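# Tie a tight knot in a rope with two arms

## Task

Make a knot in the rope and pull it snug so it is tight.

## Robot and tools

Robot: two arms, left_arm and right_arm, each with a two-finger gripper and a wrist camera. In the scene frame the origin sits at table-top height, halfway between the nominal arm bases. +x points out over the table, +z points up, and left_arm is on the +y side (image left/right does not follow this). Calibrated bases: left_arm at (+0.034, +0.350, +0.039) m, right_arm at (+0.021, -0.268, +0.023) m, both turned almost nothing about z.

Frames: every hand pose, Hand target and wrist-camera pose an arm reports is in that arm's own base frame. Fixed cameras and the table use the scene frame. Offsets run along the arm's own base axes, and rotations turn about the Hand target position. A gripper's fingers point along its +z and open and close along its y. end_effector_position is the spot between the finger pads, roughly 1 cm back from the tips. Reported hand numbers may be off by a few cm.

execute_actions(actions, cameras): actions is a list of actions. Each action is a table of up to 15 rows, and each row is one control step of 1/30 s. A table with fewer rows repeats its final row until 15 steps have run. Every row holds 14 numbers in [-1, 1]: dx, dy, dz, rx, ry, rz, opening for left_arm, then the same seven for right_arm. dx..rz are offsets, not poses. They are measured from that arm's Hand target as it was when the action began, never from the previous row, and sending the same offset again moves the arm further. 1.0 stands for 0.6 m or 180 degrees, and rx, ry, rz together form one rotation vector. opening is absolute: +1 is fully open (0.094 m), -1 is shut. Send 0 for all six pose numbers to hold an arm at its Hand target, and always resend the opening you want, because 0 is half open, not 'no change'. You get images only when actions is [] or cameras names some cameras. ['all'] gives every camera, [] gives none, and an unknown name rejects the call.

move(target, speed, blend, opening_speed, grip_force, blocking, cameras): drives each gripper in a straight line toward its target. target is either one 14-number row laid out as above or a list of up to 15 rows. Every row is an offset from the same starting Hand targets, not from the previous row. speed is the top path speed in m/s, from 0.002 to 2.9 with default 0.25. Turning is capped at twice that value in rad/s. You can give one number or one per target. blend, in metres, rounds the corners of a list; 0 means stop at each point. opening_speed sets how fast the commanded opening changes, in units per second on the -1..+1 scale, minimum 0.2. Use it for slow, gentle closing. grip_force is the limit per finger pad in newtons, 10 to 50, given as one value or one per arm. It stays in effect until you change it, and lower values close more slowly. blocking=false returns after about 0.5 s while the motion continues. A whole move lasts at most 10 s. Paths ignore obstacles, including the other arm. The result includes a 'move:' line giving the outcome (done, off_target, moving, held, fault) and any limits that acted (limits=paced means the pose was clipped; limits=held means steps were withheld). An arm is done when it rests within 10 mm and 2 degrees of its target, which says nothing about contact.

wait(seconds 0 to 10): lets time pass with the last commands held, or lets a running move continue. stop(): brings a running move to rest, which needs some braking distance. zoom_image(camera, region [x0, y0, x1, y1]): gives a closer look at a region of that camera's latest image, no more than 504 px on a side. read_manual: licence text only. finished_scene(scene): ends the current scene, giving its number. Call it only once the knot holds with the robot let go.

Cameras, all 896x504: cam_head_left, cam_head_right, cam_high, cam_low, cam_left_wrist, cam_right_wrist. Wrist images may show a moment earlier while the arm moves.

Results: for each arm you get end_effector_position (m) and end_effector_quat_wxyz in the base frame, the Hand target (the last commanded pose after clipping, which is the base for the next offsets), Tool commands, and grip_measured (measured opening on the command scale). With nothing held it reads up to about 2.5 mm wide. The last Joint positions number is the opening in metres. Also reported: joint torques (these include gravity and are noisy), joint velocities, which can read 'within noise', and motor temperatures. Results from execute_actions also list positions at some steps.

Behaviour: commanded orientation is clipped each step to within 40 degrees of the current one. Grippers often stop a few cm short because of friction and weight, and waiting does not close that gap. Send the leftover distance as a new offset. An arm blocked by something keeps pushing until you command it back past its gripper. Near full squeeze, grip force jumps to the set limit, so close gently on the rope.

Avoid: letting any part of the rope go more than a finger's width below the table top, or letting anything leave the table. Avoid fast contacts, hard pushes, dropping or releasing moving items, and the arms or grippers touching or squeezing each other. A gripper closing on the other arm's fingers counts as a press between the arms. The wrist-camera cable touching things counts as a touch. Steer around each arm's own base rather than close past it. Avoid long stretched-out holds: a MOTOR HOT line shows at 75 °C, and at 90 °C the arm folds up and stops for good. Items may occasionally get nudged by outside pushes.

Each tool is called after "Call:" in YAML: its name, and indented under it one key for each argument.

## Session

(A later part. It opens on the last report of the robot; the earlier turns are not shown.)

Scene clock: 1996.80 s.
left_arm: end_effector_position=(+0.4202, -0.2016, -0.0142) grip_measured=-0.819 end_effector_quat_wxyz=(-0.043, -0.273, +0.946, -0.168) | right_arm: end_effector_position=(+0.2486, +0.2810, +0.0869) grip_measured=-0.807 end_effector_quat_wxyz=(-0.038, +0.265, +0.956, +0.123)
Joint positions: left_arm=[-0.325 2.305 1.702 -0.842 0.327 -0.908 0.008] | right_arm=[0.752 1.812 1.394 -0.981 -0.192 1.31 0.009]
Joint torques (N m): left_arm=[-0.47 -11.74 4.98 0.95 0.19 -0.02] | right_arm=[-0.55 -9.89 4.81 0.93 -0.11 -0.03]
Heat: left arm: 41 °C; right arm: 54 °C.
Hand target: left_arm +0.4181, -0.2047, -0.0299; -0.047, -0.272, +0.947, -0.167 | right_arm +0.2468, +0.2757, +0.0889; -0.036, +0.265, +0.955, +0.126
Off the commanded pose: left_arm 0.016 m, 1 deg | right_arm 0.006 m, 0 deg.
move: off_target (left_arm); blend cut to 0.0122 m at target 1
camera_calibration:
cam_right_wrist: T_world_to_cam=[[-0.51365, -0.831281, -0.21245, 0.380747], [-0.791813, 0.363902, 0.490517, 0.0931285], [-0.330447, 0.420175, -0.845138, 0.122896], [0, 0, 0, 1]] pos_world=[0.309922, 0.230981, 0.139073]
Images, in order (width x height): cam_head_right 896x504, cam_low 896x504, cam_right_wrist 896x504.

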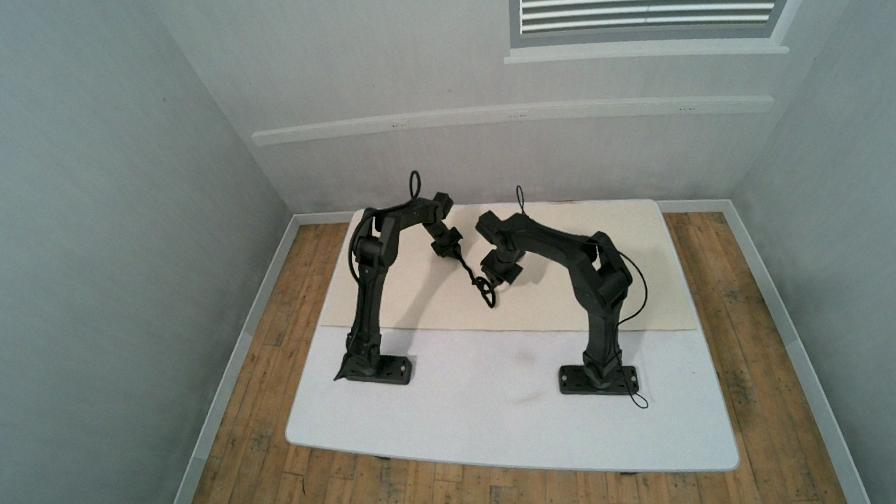

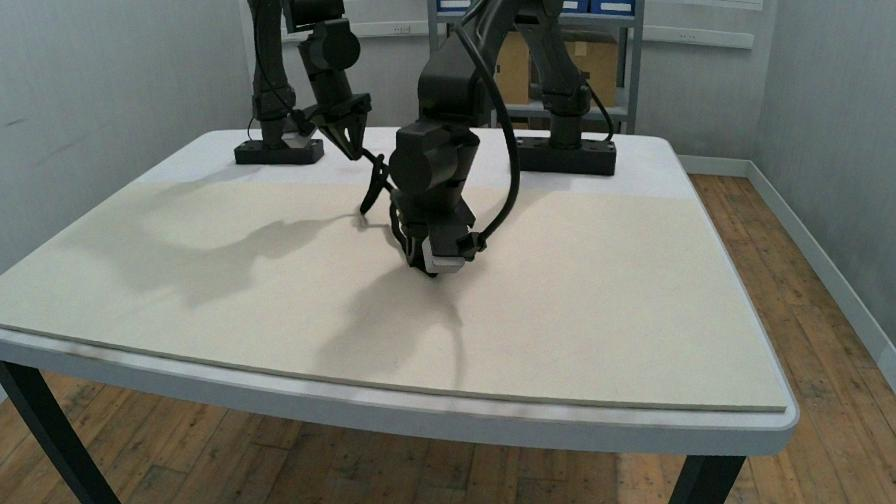

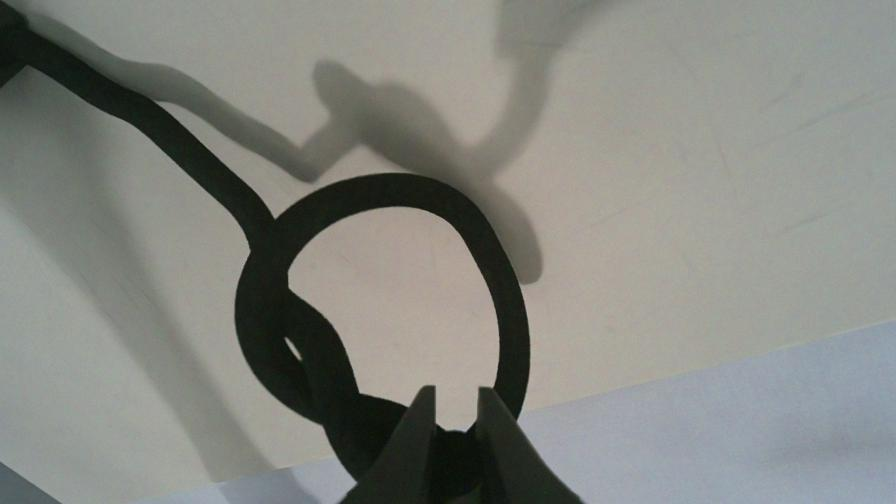

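Call:
move:
  target: [0,0,0,0,0,0,-0.95,-0.09,-0.07,0,0,0,0,-0.95]
  speed: 0.1
  cameras: ["cam_right_wrist","cam_head_right","cam_low"]

Call:
zoom_image:
  camera: "cam_low"
  region: [320, 120, 460, 260]

Call:
zoom_image:
  camera: "cam_head_right"
  region: [430, 220, 530, 320]

Scene clock: 2003.03 s.
left_arm: end_effector_position=(+0.4202, -0.2017, -0.0142) grip_measured=-0.819 end_effector_quat_wxyz=(-0.044, -0.273, +0.946, -0.168) | right_arm: end_effector_position=(+0.1987, +0.2366, +0.0896) grip_measured=-0.807 end_effector_quat_wxyz=(-0.036, +0.267, +0.955, +0.126)
Joint positions: left_arm=[-0.325 2.305 1.702 -0.842 0.327 -0.908 0.008] | right_arm=[0.757 1.552 1.113 -0.95 -0.192 1.32 0.009]
Joint torques (N m): left_arm=[-0.49 -11.75 4.97 0.95 0.19 -0.02] | right_arm=[0.7 -7.41 4.89 0.94 -0.06 0.06]
Heat: left arm: 41 °C; right arm: 53 °C.
Hand target: left_arm +0.4181, -0.2047, -0.0299; -0.047, -0.272, +0.947, -0.167 | right_arm +0.1928, +0.2337, +0.0889; -0.035, +0.266, +0.955, +0.126
Off the commanded pose: left_arm 0.016 m, 1 deg | right_arm 0.007 m, 0 deg.
move: off_target (left_arm)
camera_calibration:
cam_right_wrist: T_world_to_cam=[[-0.516471, -0.827449, -0.220424, 0.319154], [-0.792378, 0.364218, 0.489369, 0.0686921], [-0.324645, 0.427403, -0.843761, 0.124369], [0, 0, 0, 1]] pos_world=[0.25964, 0.185908, 0.141671]
Images, in order (width x height): cam_head_right 896x504, cam_low 896x504, cam_right_wrist 896x504.

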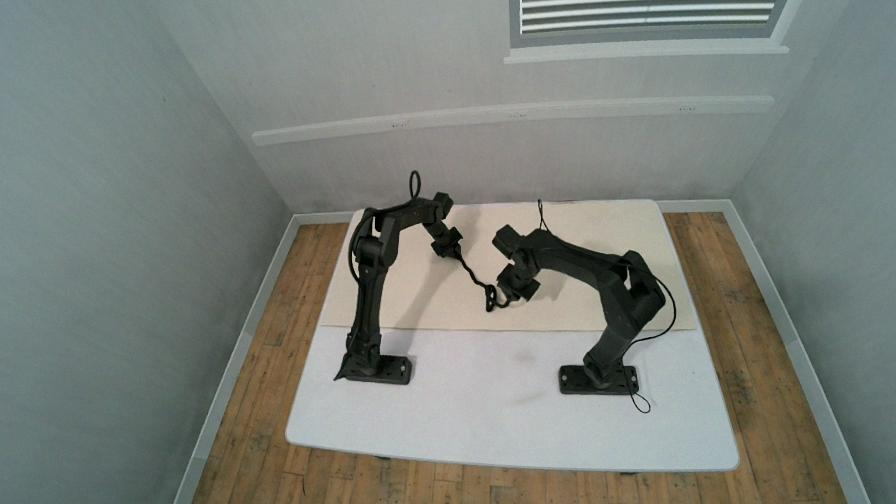

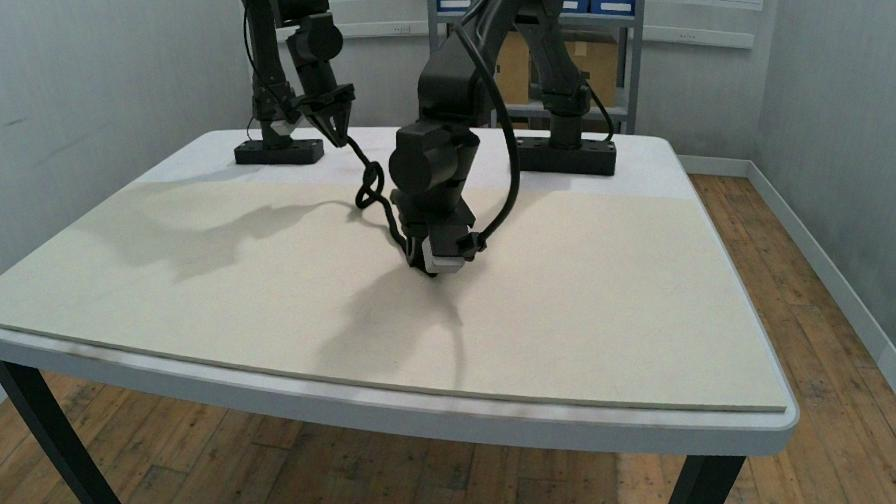

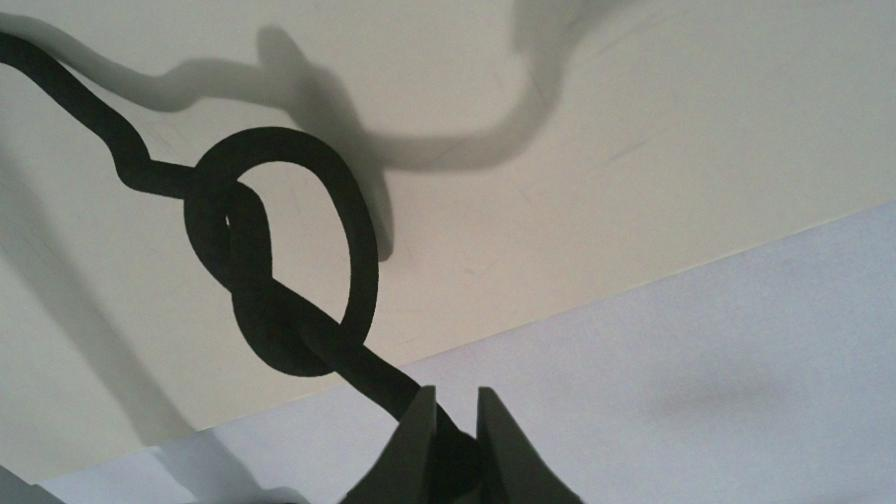

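Scaled by 3.600.

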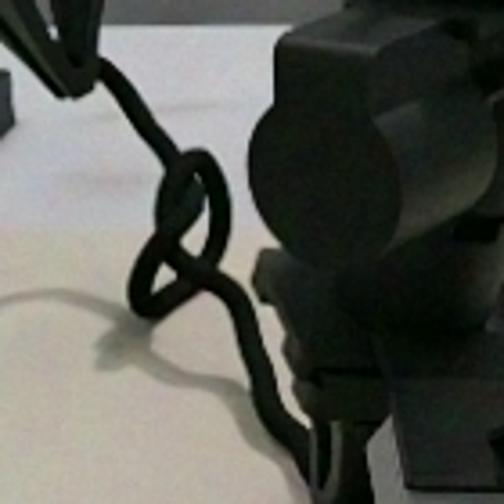

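Scaled by 5.040.

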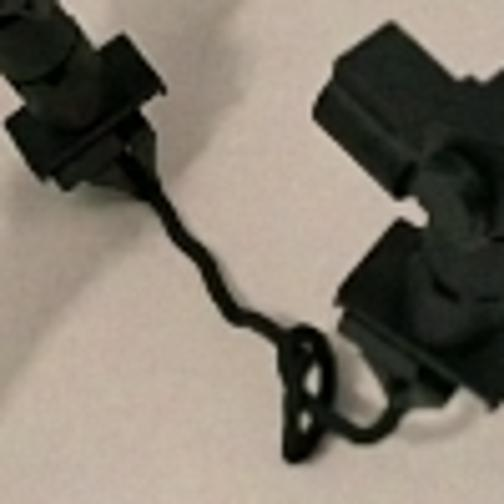

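Call:
move:
  target: [0.1,0.08,0.05,0,0,0,-0.95,-0.05,-0.04,0,0,0,0,-0.95]
  speed: 0.1
  cameras: ["cam_right_wrist","cam_low"]

Call:
zoom_image:
  camera: "cam_low"
  region: [320, 120, 460, 260]

Scene clock: 2010.33 s.
left_arm: end_effector_position=(+0.4735, -0.1583, +0.0027) grip_measured=-0.819 end_effector_quat_wxyz=(-0.047, -0.272, +0.946, -0.168) | right_arm: end_effector_position=(+0.1718, +0.2166, +0.0921) grip_measured=-0.807 end_effector_quat_wxyz=(-0.032, +0.266, +0.954, +0.136)
Joint positions: left_arm=[-0.203 2.48 2.085 -1.1 0.343 -0.776 0.008] | right_arm=[0.772 1.401 0.983 -0.946 -0.192 1.336 0.009]
Joint torques (N m): left_arm=[0.43 -13.22 9.66 0.34 0.16 0.07] | right_arm=[0.68 -6.05 4.9 0.78 -0.05 0.07]
Heat: left arm: 41 °C; right arm: 52 °C.
Hand target: left_arm +0.4780, -0.1567, +0.0002; -0.047, -0.272, +0.947, -0.167 | right_arm +0.1628, +0.2097, +0.0889; -0.036, +0.265, +0.955, +0.126
Off the commanded pose: left_arm 0.006 m, 0 deg | right_arm 0.012 m, 1 deg.
move: off_target (right_arm)
camera_calibration:
cam_right_wrist: T_world_to_cam=[[-0.514187, -0.823014, -0.241371, 0.289832], [-0.798539, 0.356692, 0.484878, 0.0565011], [-0.312966, 0.442062, -0.840615, 0.120866], [0, 0, 0, 1]] pos_world=[0.231973, 0.164952, 0.144163]
Images, in order (width x height): cam_low 896x504, cam_right_wrist 896x504.

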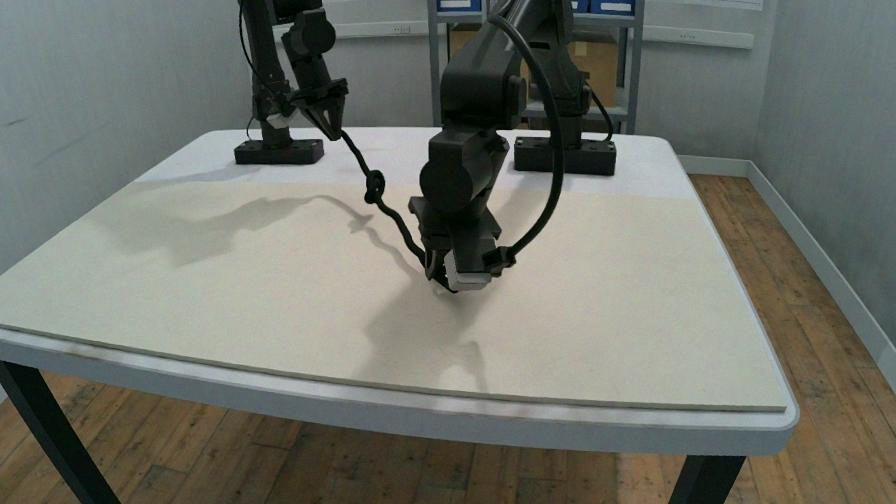

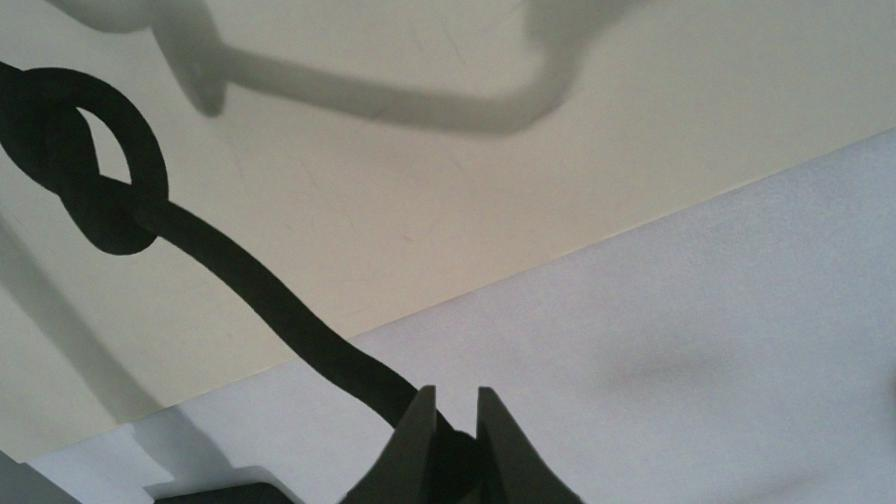

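Scaled by 3.600.

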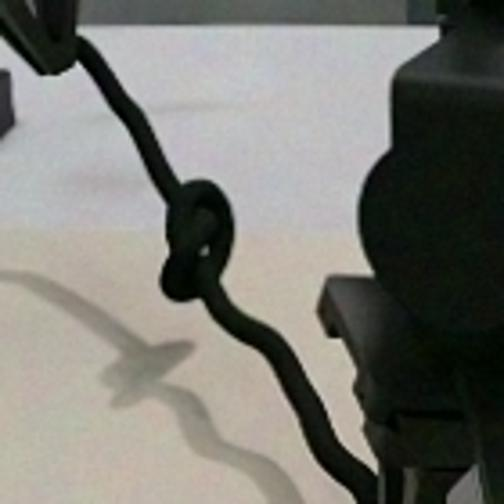

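Nearly tight. Pull more with L.

Call:
move:
  target: [0.08,0.07,0.05,0,0,0,-0.95,-0.03,-0.03,0,0,0,0,-0.95]
  speed: 0.08
  cameras: ["cam_right_wrist","cam_low"]

Call:
zoom_image:
  camera: "cam_low"
  region: [320, 120, 460, 260]

Scene clock: 2016.47 s.
left_arm: end_effector_position=(+0.5126, -0.1285, +0.0358) grip_measured=-0.819 end_effector_quat_wxyz=(-0.049, -0.270, +0.944, -0.181) | right_arm: end_effector_position=(+0.1673, +0.2099, +0.0987) grip_measured=-0.807 end_effector_quat_wxyz=(-0.011, +0.264, +0.950, +0.163)
Joint positions: left_arm=[-0.123 2.801 2.829 -1.546 0.373 -0.69 0.008] | right_arm=[0.772 1.301 0.917 -0.912 -0.183 1.34 0.009]
Joint torques (N m): left_arm=[1.83 -14.27 9.52 0.63 -0.07 0.07] | right_arm=[0.64 -5.22 4.48 0.3 -0.12 0.04]
Heat: left arm: 41 °C; right arm: 51 °C.
Hand target: left_arm +0.5260, -0.1146, +0.0300; -0.047, -0.272, +0.947, -0.167 | right_arm +0.1448, +0.1917, +0.0890; -0.035, +0.265, +0.955, +0.126
Off the commanded pose: left_arm 0.020 m, 2 deg | right_arm 0.031 m, 5 deg.
elbow stopped short (left arm): the move would have taken joint 3 (elbow) straighter than the controller allows.
move: off_target (left_arm, right_arm)
camera_calibration:
cam_right_wrist: T_world_to_cam=[[-0.503961, -0.808988, -0.302592, 0.285074], [-0.822049, 0.341736, 0.455469, 0.0619938], [-0.265062, 0.478284, -0.837249, 0.112001], [0, 0, 0, 1]] pos_world=[0.224315, 0.155867, 0.151798]
Images, in order (width x height): cam_low 896x504, cam_right_wrist 896x504.

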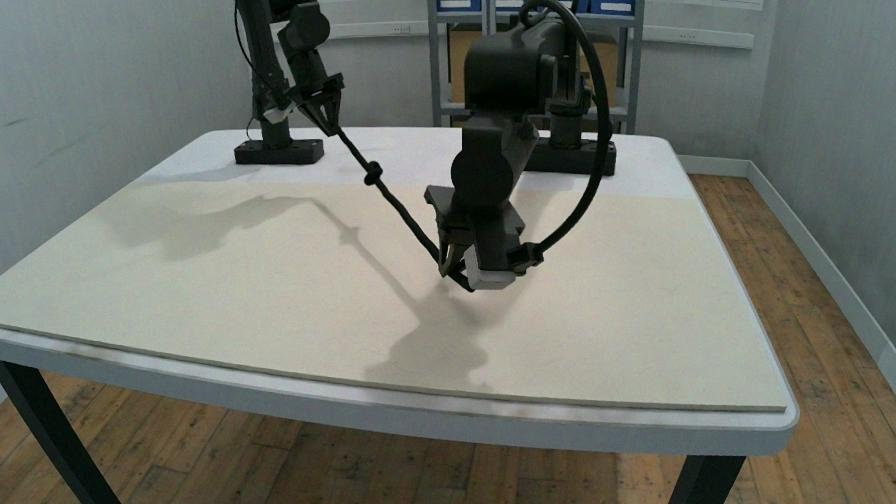

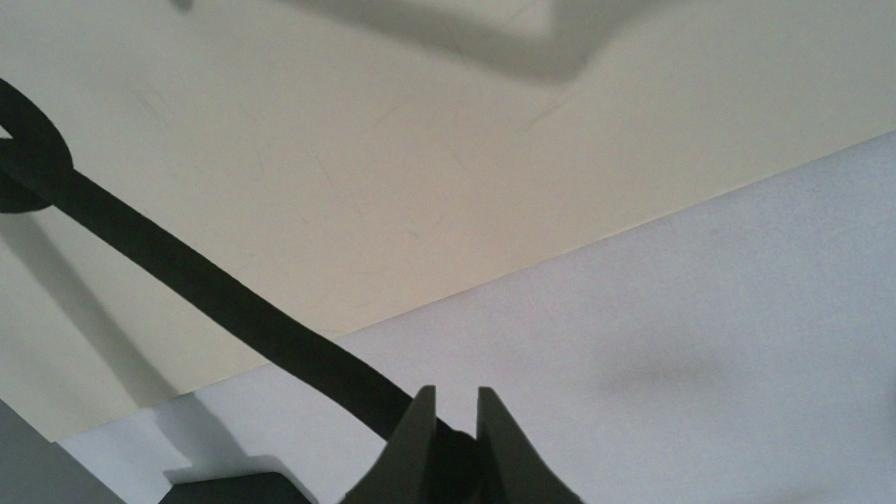

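Scaled by 3.600.

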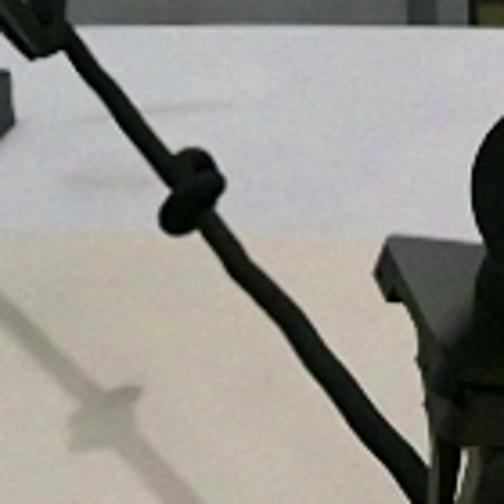

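Call:
move:
  target: [0,0,0,0,0,0,-0.95,-0.08,-0.06,0,0,0,0,-0.95]
  speed: 0.06
  cameras: ["cam_right_wrist","cam_low"]

Call:
zoom_image:
  camera: "cam_low"
  region: [340, 130, 410, 200]

Scene clock: 2022.10 s.
left_arm: end_effector_position=(+0.4999, -0.1402, +0.0386) grip_measured=-0.819 end_effector_quat_wxyz=(-0.079, -0.267, +0.941, -0.192) | right_arm: end_effector_position=(+0.1440, +0.1939, +0.1111) grip_measured=-0.807 end_effector_quat_wxyz=(+0.022, +0.267, +0.941, +0.209)
Joint positions: left_arm=[-0.134 2.801 2.829 -1.589 0.418 -0.69 0.008] | right_arm=[0.815 1.064 0.788 -0.898 -0.151 1.398 0.009]
Joint torques (N m): left_arm=[2.77 -14.34 9.46 0.95 -0.53 0.06] | right_arm=[1.25 -3.4 4.33 -0.58 -0.3 0]
Motor temperatures (°C): left_arm=[29 43 37 32 31 31 32] | right_arm=[30 50 44 32 30 31 33]
Heat: left arm: 43 °C; right arm: 50 °C.
Hand target: left_arm +0.5260, -0.1147, +0.0300; -0.048, -0.272, +0.947, -0.167 | right_arm +0.0968, +0.1557, +0.0889; -0.036, +0.265, +0.955, +0.126
Off the commanded pose: left_arm 0.038 m, 5 deg | right_arm 0.065 m, 12 deg.
elbow stopped short (left arm): the move would have taken joint 3 (elbow) straighter than the controller allows.
joint read past its limit (left arm) — joint 4 (wrist pitch), lower limit.
move: off_target (left_arm, right_arm)
camera_calibration:
cam_right_wrist: T_world_to_cam=[[-0.490411, -0.772871, -0.402699, 0.266192], [-0.852157, 0.328475, 0.407348, 0.0549756], [-0.182551, 0.542931, -0.819696, 0.0973922], [0, 0, 0, 1]] pos_world=[0.19517, 0.134796, 0.164633]
Images, in order (width x height): cam_low 896x504, cam_right_wrist 896x504.

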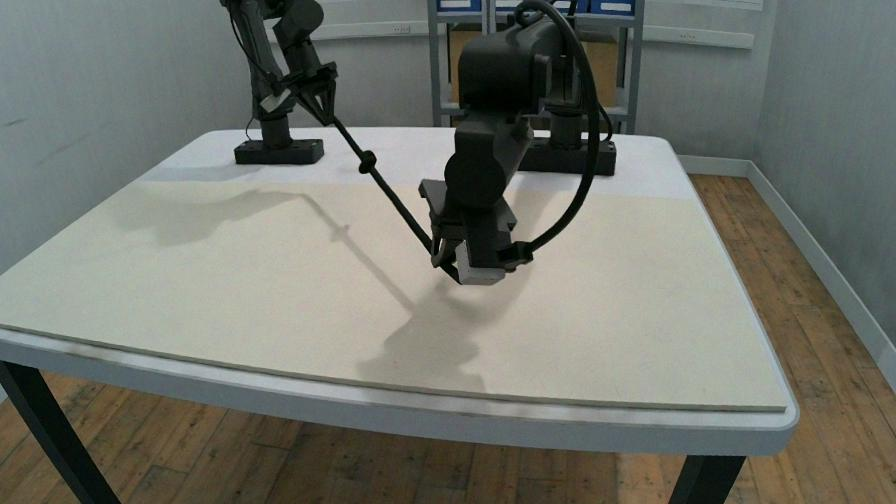

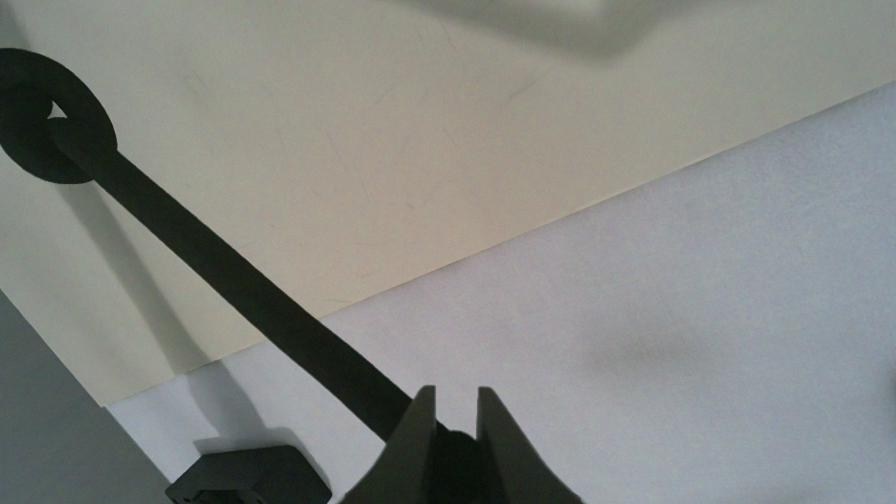

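Scaled by 7.200.

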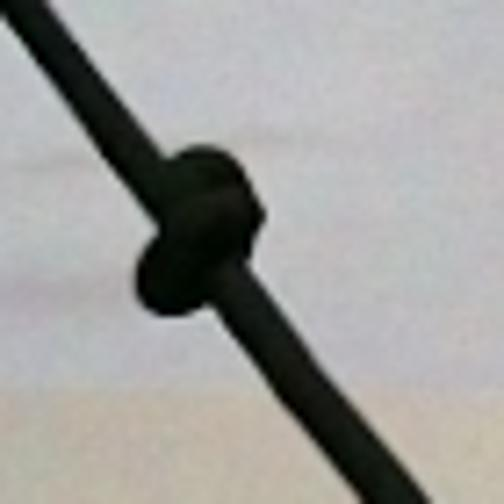

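Call:
move:
  target: [0,0,0,0,0,0,-0.95,-0.08,-0.07,0.02,0,0,0,-0.95]
  speed: 0.06
  cameras: ["cam_right_wrist","cam_low"]

Call:
zoom_image:
  camera: "cam_low"
  region: [330, 120, 400, 190]

Call:
zoom_image:
  camera: "cam_right_wrist"
  region: [0, 0, 250, 250]

Scene clock: 2029.93 s.
left_arm: end_effector_position=(+0.4940, -0.1648, +0.0441) grip_measured=-0.819 end_effector_quat_wxyz=(-0.096, -0.252, +0.937, -0.222) | right_arm: end_effector_position=(+0.1265, +0.1762, +0.1366) grip_measured=-0.807 end_effector_quat_wxyz=(+0.058, +0.275, +0.926, +0.253)
Joint positions: left_arm=[-0.161 2.801 2.829 -1.589 0.488 -0.69 0.008] | right_arm=[0.865 0.839 0.753 -0.968 -0.095 1.467 0.009]
Joint torques (N m): left_arm=[5.08 -14.86 8.88 0.9 -1.25 0.05] | right_arm=[1.66 -2.26 4.51 -1.62 -0.71 0.01]
Heat: left arm: 44 °C; right arm: 49 °C.
Hand target: left_arm +0.5260, -0.1147, +0.0300; -0.048, -0.272, +0.947, -0.167 | right_arm +0.0488, +0.1138, +0.1010; -0.035, +0.265, +0.955, +0.126
Off the commanded pose: left_arm 0.061 m, 9 deg | right_arm 0.106 m, 18 deg.
elbow stopped short (left arm): the move would have taken joint 3 (elbow) straighter than the controller allows.
joint read past its limit (left arm) — joint 4 (wrist pitch), lower limit.
move: off_target (left_arm, right_arm)
camera_calibration:
cam_right_wrist: T_world_to_cam=[[-0.477627, -0.723661, -0.498184, 0.256968], [-0.874046, 0.333966, 0.35286, 0.0447253], [-0.0889742, 0.603971, -0.792024, 0.0983079], [0, 0, 0, 1]] pos_world=[0.170573, 0.111646, 0.190098]
Images, in order (width x height): cam_low 896x504, cam_right_wrist 896x504.

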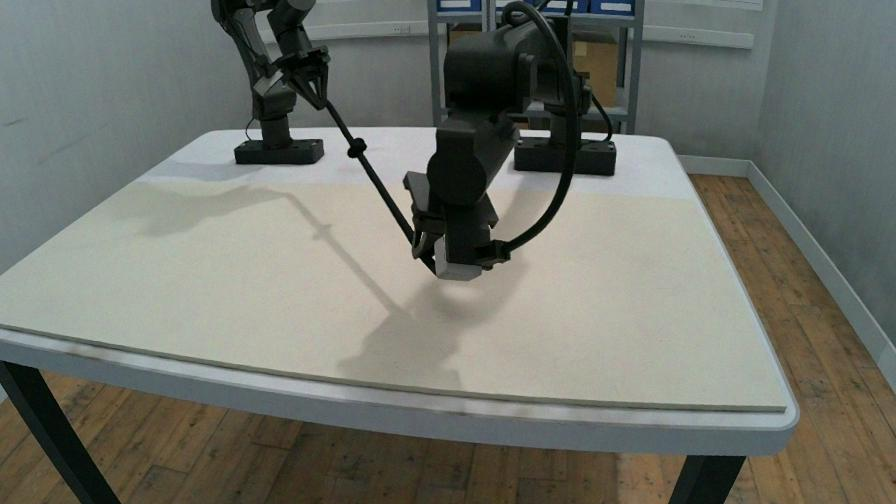

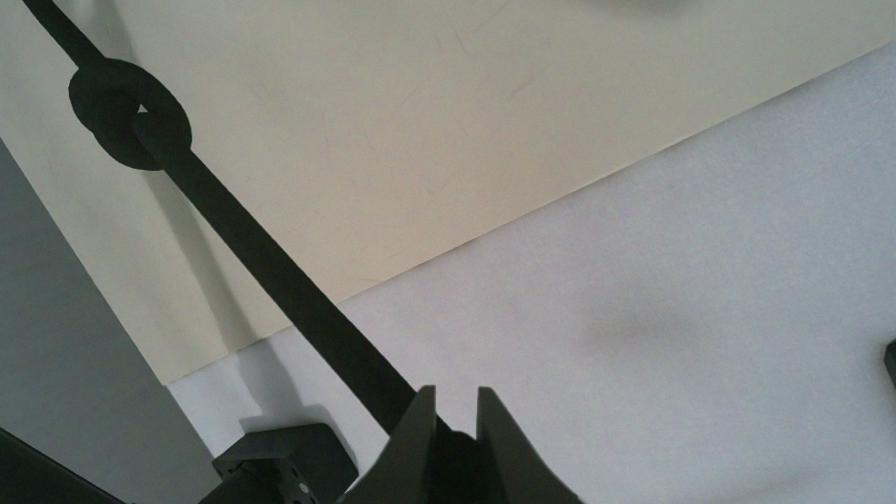

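Scaled by 7.200.

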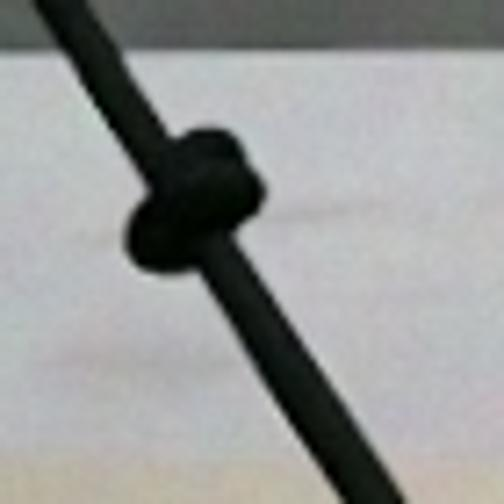

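Scaled by 2.016.

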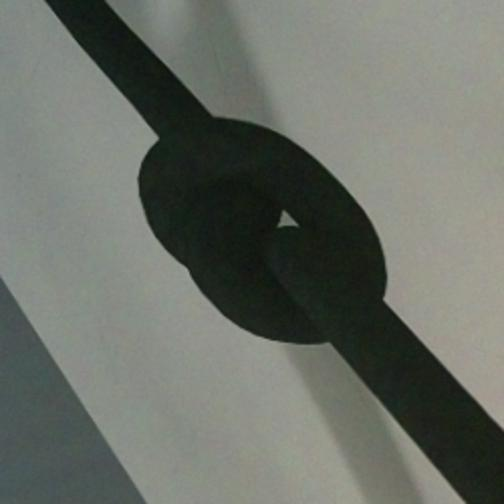

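Call:
move:
  target:
    - [-0.085,-0.075,0,0,0,0,-0.95,0.219,0.177,-0.018,0,0,0,-0.95]
    - [-0.085,-0.075,-0.085,0,0,0,-0.95,0.219,0.177,-0.177,0,0,0,-0.95]
  speed: 0.12
  cameras: ["cam_right_wrist","cam_low","cam_left_wrist","cam_head_right"]

Scene clock: 2040.93 s.
left_arm: end_effector_position=(+0.4733, -0.1610, -0.0137) grip_measured=-0.819 end_effector_quat_wxyz=(-0.054, -0.270, +0.946, -0.168) | right_arm: end_effector_position=(+0.1830, +0.2256, +0.0032) grip_measured=-0.807 end_effector_quat_wxyz=(-0.030, +0.263, +0.955, +0.135)
Joint positions: left_arm=[-0.206 2.514 2.082 -1.075 0.35 -0.774 0.008] | right_arm=[0.769 1.595 0.78 -0.55 -0.189 1.325 0.009]
Joint torques (N m): left_arm=[0.09 -15.41 4.72 0.82 0.1 -0.02] | right_arm=[-0.59 -4.45 4.56 1.09 -0.11 0]
Heat: left arm: 46 °C; right arm: 48 °C.
Hand target: left_arm +0.4750, -0.1597, -0.0210; -0.047, -0.272, +0.947, -0.167 | right_arm +0.1802, +0.2198, -0.0053; -0.036, +0.266, +0.955, +0.126
Off the commanded pose: left_arm 0.008 m, 1 deg | right_arm 0.010 m, 1 deg.
move: done
camera_calibration:
cam_left_wrist: T_world_to_cam=[[0.517619, -0.798764, 0.30667, -0.367388], [-0.774752, -0.285462, 0.564155, 0.365648], [-0.363084, -0.52961, -0.766605, 0.168789], [0, 0, 0, 1]] pos_world=[0.534738, -0.0996851, 0.0357795]
cam_right_wrist: T_world_to_cam=[[-0.507189, -0.827543, -0.240689, 0.281317], [-0.802982, 0.35232, 0.480719, 0.107195], [-0.313016, 0.437085, -0.843195, 0.0466915], [0, 0, 0, 1]] pos_world=[0.243372, 0.174627, 0.0555491]
Images, in order (width x height): cam_head_right 896x504, cam_low 896x504, cam_left_wrist 896x504, cam_right_wrist 896x504.

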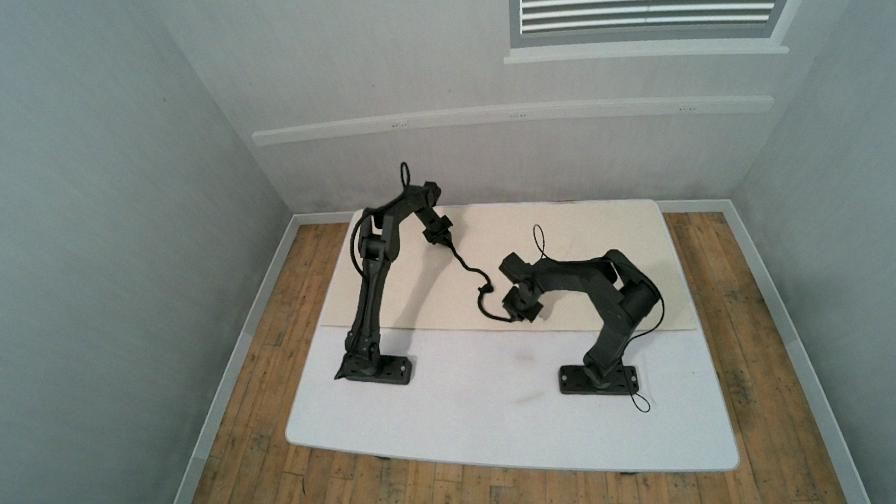

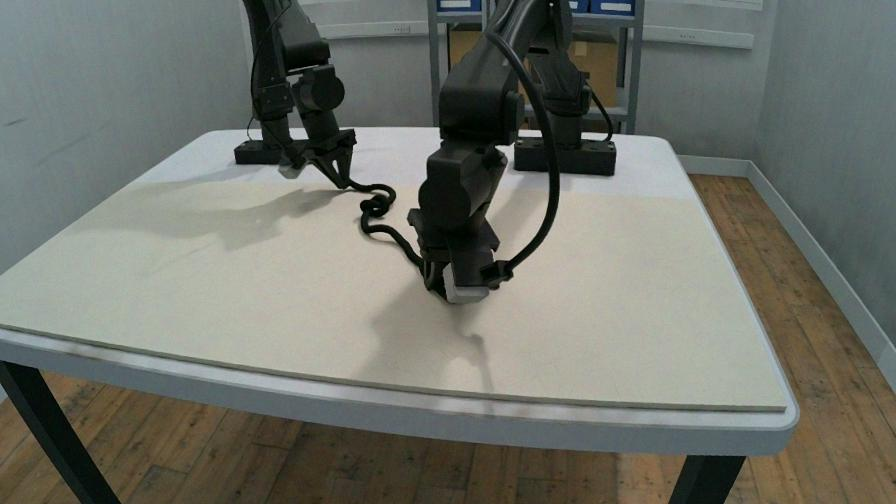

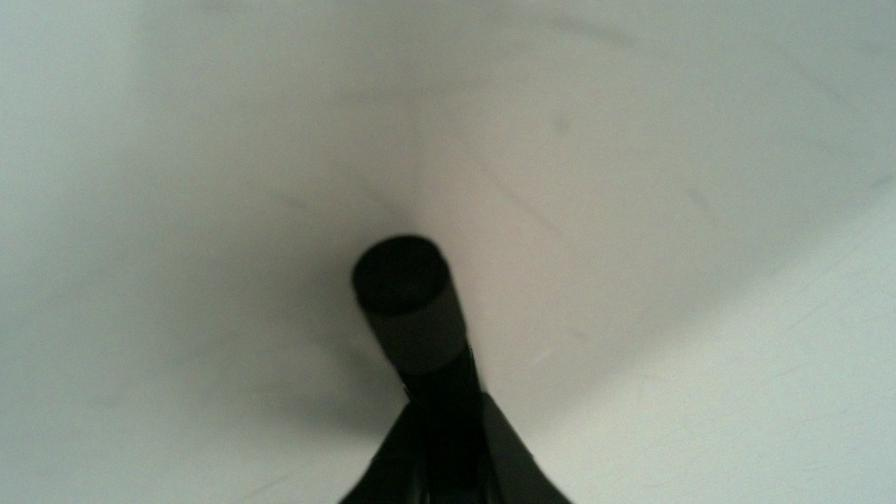

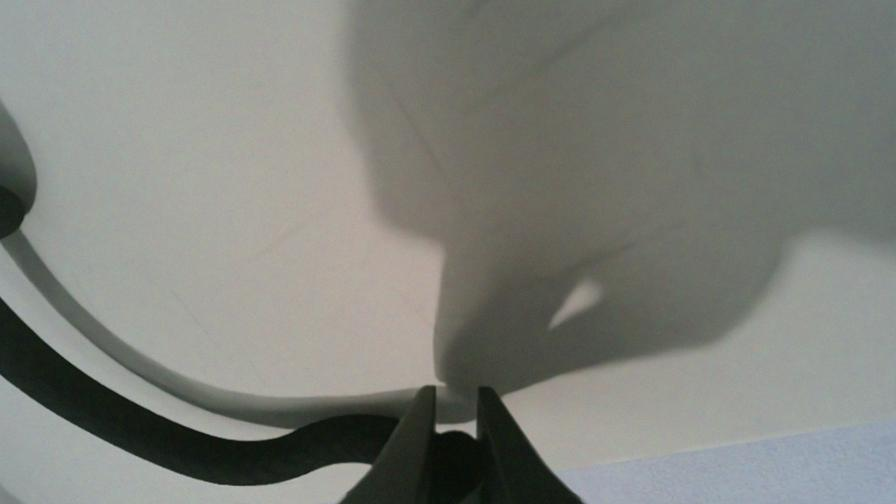

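Call:
move:
  target:
    - [0.015,0.01,-0.005,0,0,0,-0.95,-0.04,-0.03,-0.03,0,0,0,-0.95]
    - [0.015,0.01,-0.005,0,0,0,-0.5,-0.04,-0.03,-0.03,0,0,0,-0.5]
  speed: 0.1
  opening_speed: 0.5
  cameras: ["cam_low","cam_right_wrist"]

Call:
zoom_image:
  camera: "cam_low"
  region: [320, 160, 460, 300]

Scene clock: 2052.57 s.
left_arm: end_effector_position=(+0.4773, -0.1606, -0.0119) grip_measured=-0.502 end_effector_quat_wxyz=(-0.051, -0.269, +0.946, -0.175) | right_arm: end_effector_position=(+0.1794, +0.2247, -0.0061) grip_measured=-0.503 end_effector_quat_wxyz=(-0.013, +0.260, +0.950, +0.175)
Joint positions: left_arm=[-0.2 2.519 2.095 -1.074 0.36 -0.767 0.023] | right_arm=[0.769 1.544 0.656 -0.39 -0.2 1.333 0.023]
Joint torques (N m): left_arm=[0.92 -12.52 8.59 0.55 0.01 0.07] | right_arm=[0.64 -4.38 2.89 0.51 0.02 0.07]
Heat: left arm: 45 °C; right arm: 47 °C.
Hand target: left_arm +0.4840, -0.1536, -0.0239; -0.048, -0.272, +0.947, -0.167 | right_arm +0.1561, +0.2018, -0.0234; -0.036, +0.265, +0.955, +0.126
Off the commanded pose: left_arm 0.015 m, 1 deg | right_arm 0.037 m, 6 deg.
move: off_target (left_arm, right_arm); target 2's new opening was sent with right_arm's hand 0.032 m and 5 deg from that target
camera_calibration:
cam_right_wrist: T_world_to_cam=[[-0.495713, -0.805746, -0.324102, 0.269096], [-0.826778, 0.323557, 0.460161, 0.119646], [-0.265908, 0.496069, -0.826565, 0.0165365], [0, 0, 0, 1]] pos_world=[0.236712, 0.169907, 0.0458268]
Images, in order (width x height): cam_low 896x504, cam_right_wrist 896x504.

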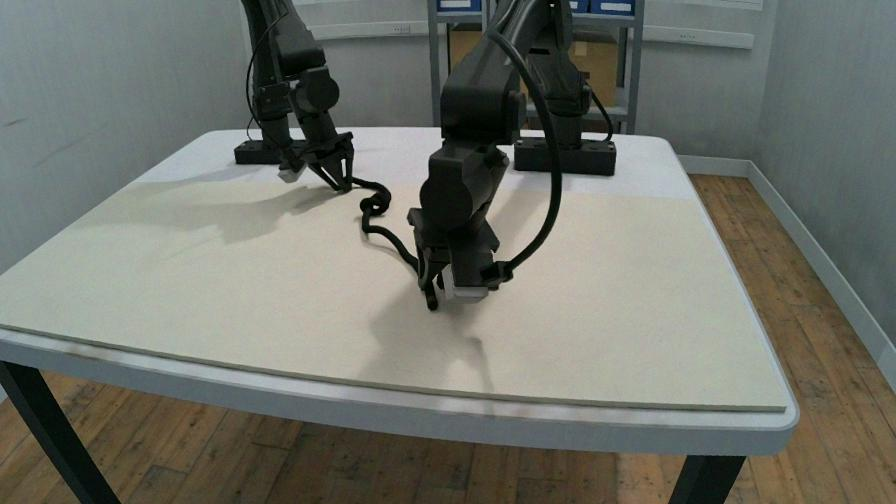

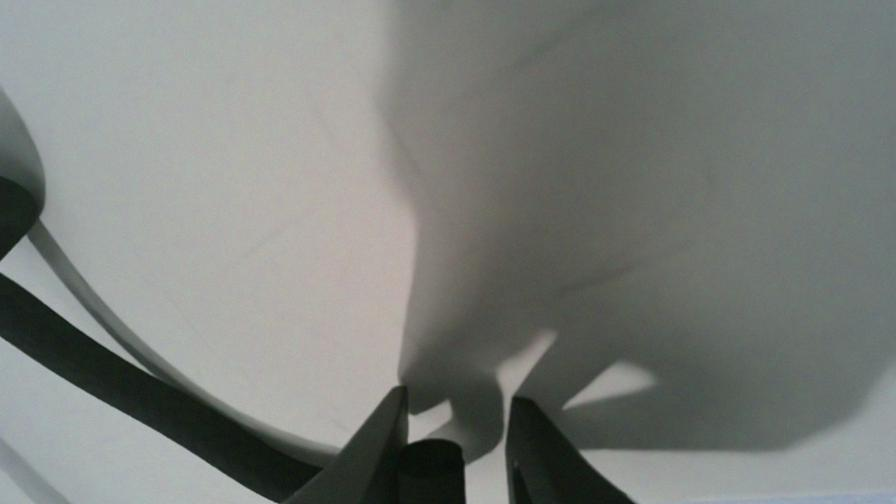

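Scaled by 3.600.

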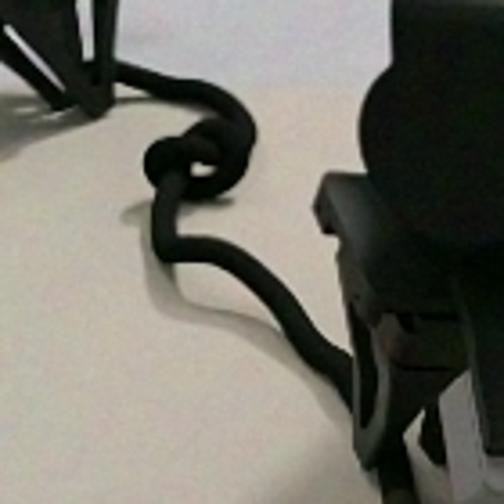

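Call:
move:
  target:
    - [0,0,0,0,0,0,-0.95,0,0,0,0,0,0,-0.95]
    - [-0.257,0.206,0.09,0,0.076,0.209,-0.95,0.29,-0.086,0.09,0,0.056,-0.21,-0.95]
    - [-0.257,0.206,0.04,0,0.076,0.209,-0.95,0.29,-0.086,0.04,0,0.056,-0.21,-0.95]
  speed: 0.15
  blend: [0,0.03,0]
  cameras: ["cam_low","cam_right_wrist","cam_left_wrist","cam_head_right"]

Scene clock: 2070.50 s.
left_arm: end_effector_position=(+0.3345, -0.0322, +0.0095) grip_measured=-0.827 end_effector_quat_wxyz=(-0.097, -0.574, +0.799, -0.149) | right_arm: end_effector_position=(+0.3340, +0.1534, +0.0109) grip_measured=-0.789 end_effector_quat_wxyz=(-0.067, +0.564, +0.815, +0.117)
Joint positions: left_arm=[0.09 1.923 1.197 -0.86 0.357 -1.154 0.008] | right_arm=[0.307 1.93 1.233 -0.768 -0.249 1.53 0.01]
Joint torques (N m): left_arm=[0.29 -8.73 4.56 0.48 0.08 -0.05] | right_arm=[-0.44 -6.91 5.18 0.82 -0.15 0.11]
Heat: left arm: 44 °C; right arm: 46 °C.
Hand target: left_arm +0.3298, -0.0300, +0.0001; -0.102, -0.579, +0.796, -0.140 | right_arm +0.3302, +0.1503, +0.0007; -0.075, +0.570, +0.811, +0.107
Off the commanded pose: left_arm 0.011 m, 1 deg | right_arm 0.011 m, 2 deg.
move: off_target (left_arm, right_arm); blend cut to 0.015 m at target 2
camera_calibration:
cam_left_wrist: T_world_to_cam=[[0.941371, -0.303511, 0.147317, -0.324042], [-0.31819, -0.653582, 0.686721, 0.116016], [-0.112144, -0.693334, -0.711837, 0.114588], [0, 0, 0, 1]] pos_world=[0.354809, 0.0569231, 0.0496345]
cam_right_wrist: T_world_to_cam=[[-0.93332, -0.340502, -0.113893, 0.366209], [-0.340029, 0.736377, 0.584918, 0.0353777], [-0.115297, 0.584643, -0.803056, 0.0429433], [0, 0, 0, 1]] pos_world=[0.358771, 0.073537, 0.0555015]
Images, in order (width x height): cam_head_right 896x504, cam_low 896x504, cam_left_wrist 896x504, cam_right_wrist 896x504.

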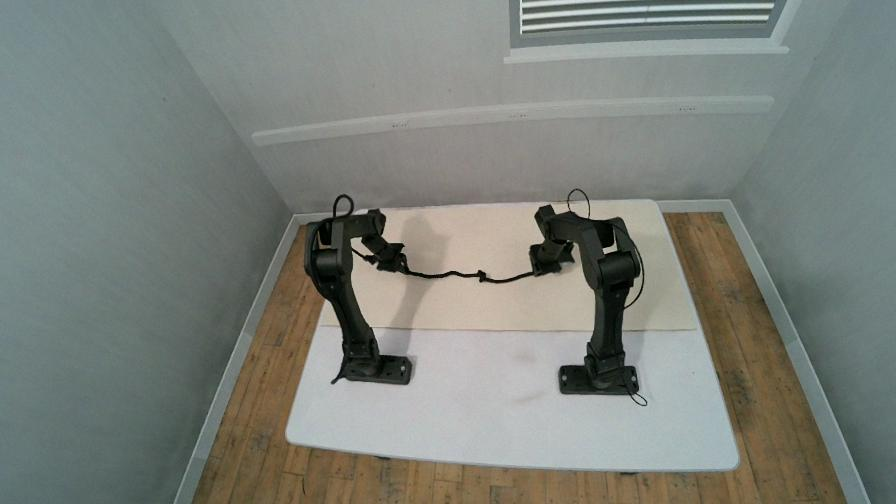

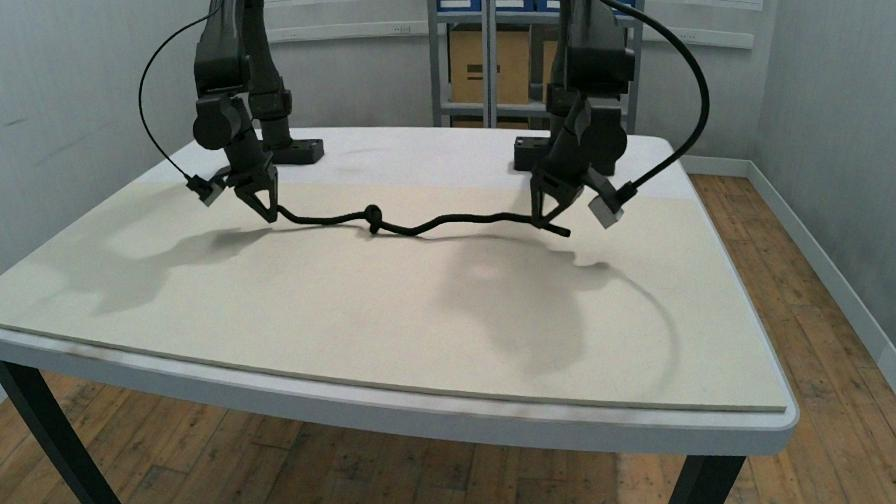

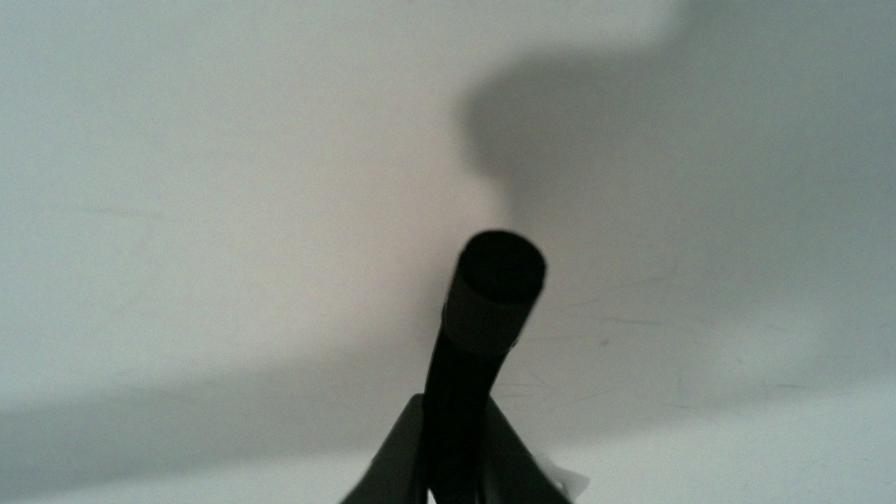

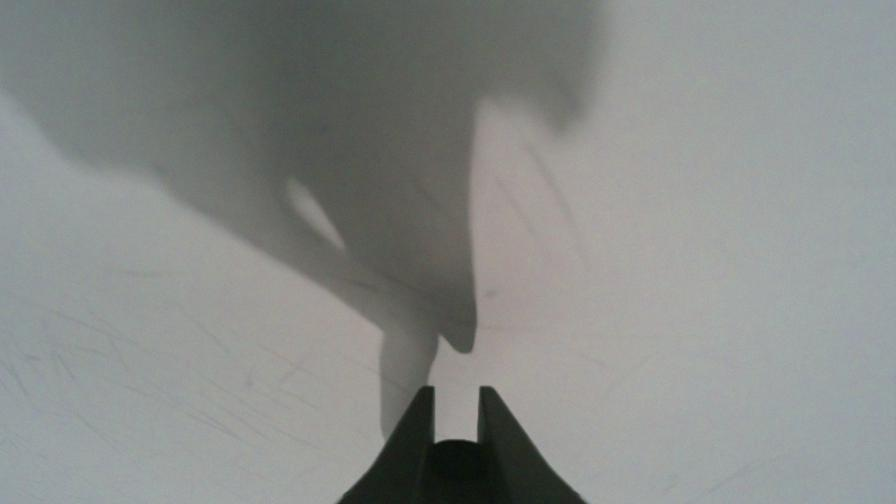

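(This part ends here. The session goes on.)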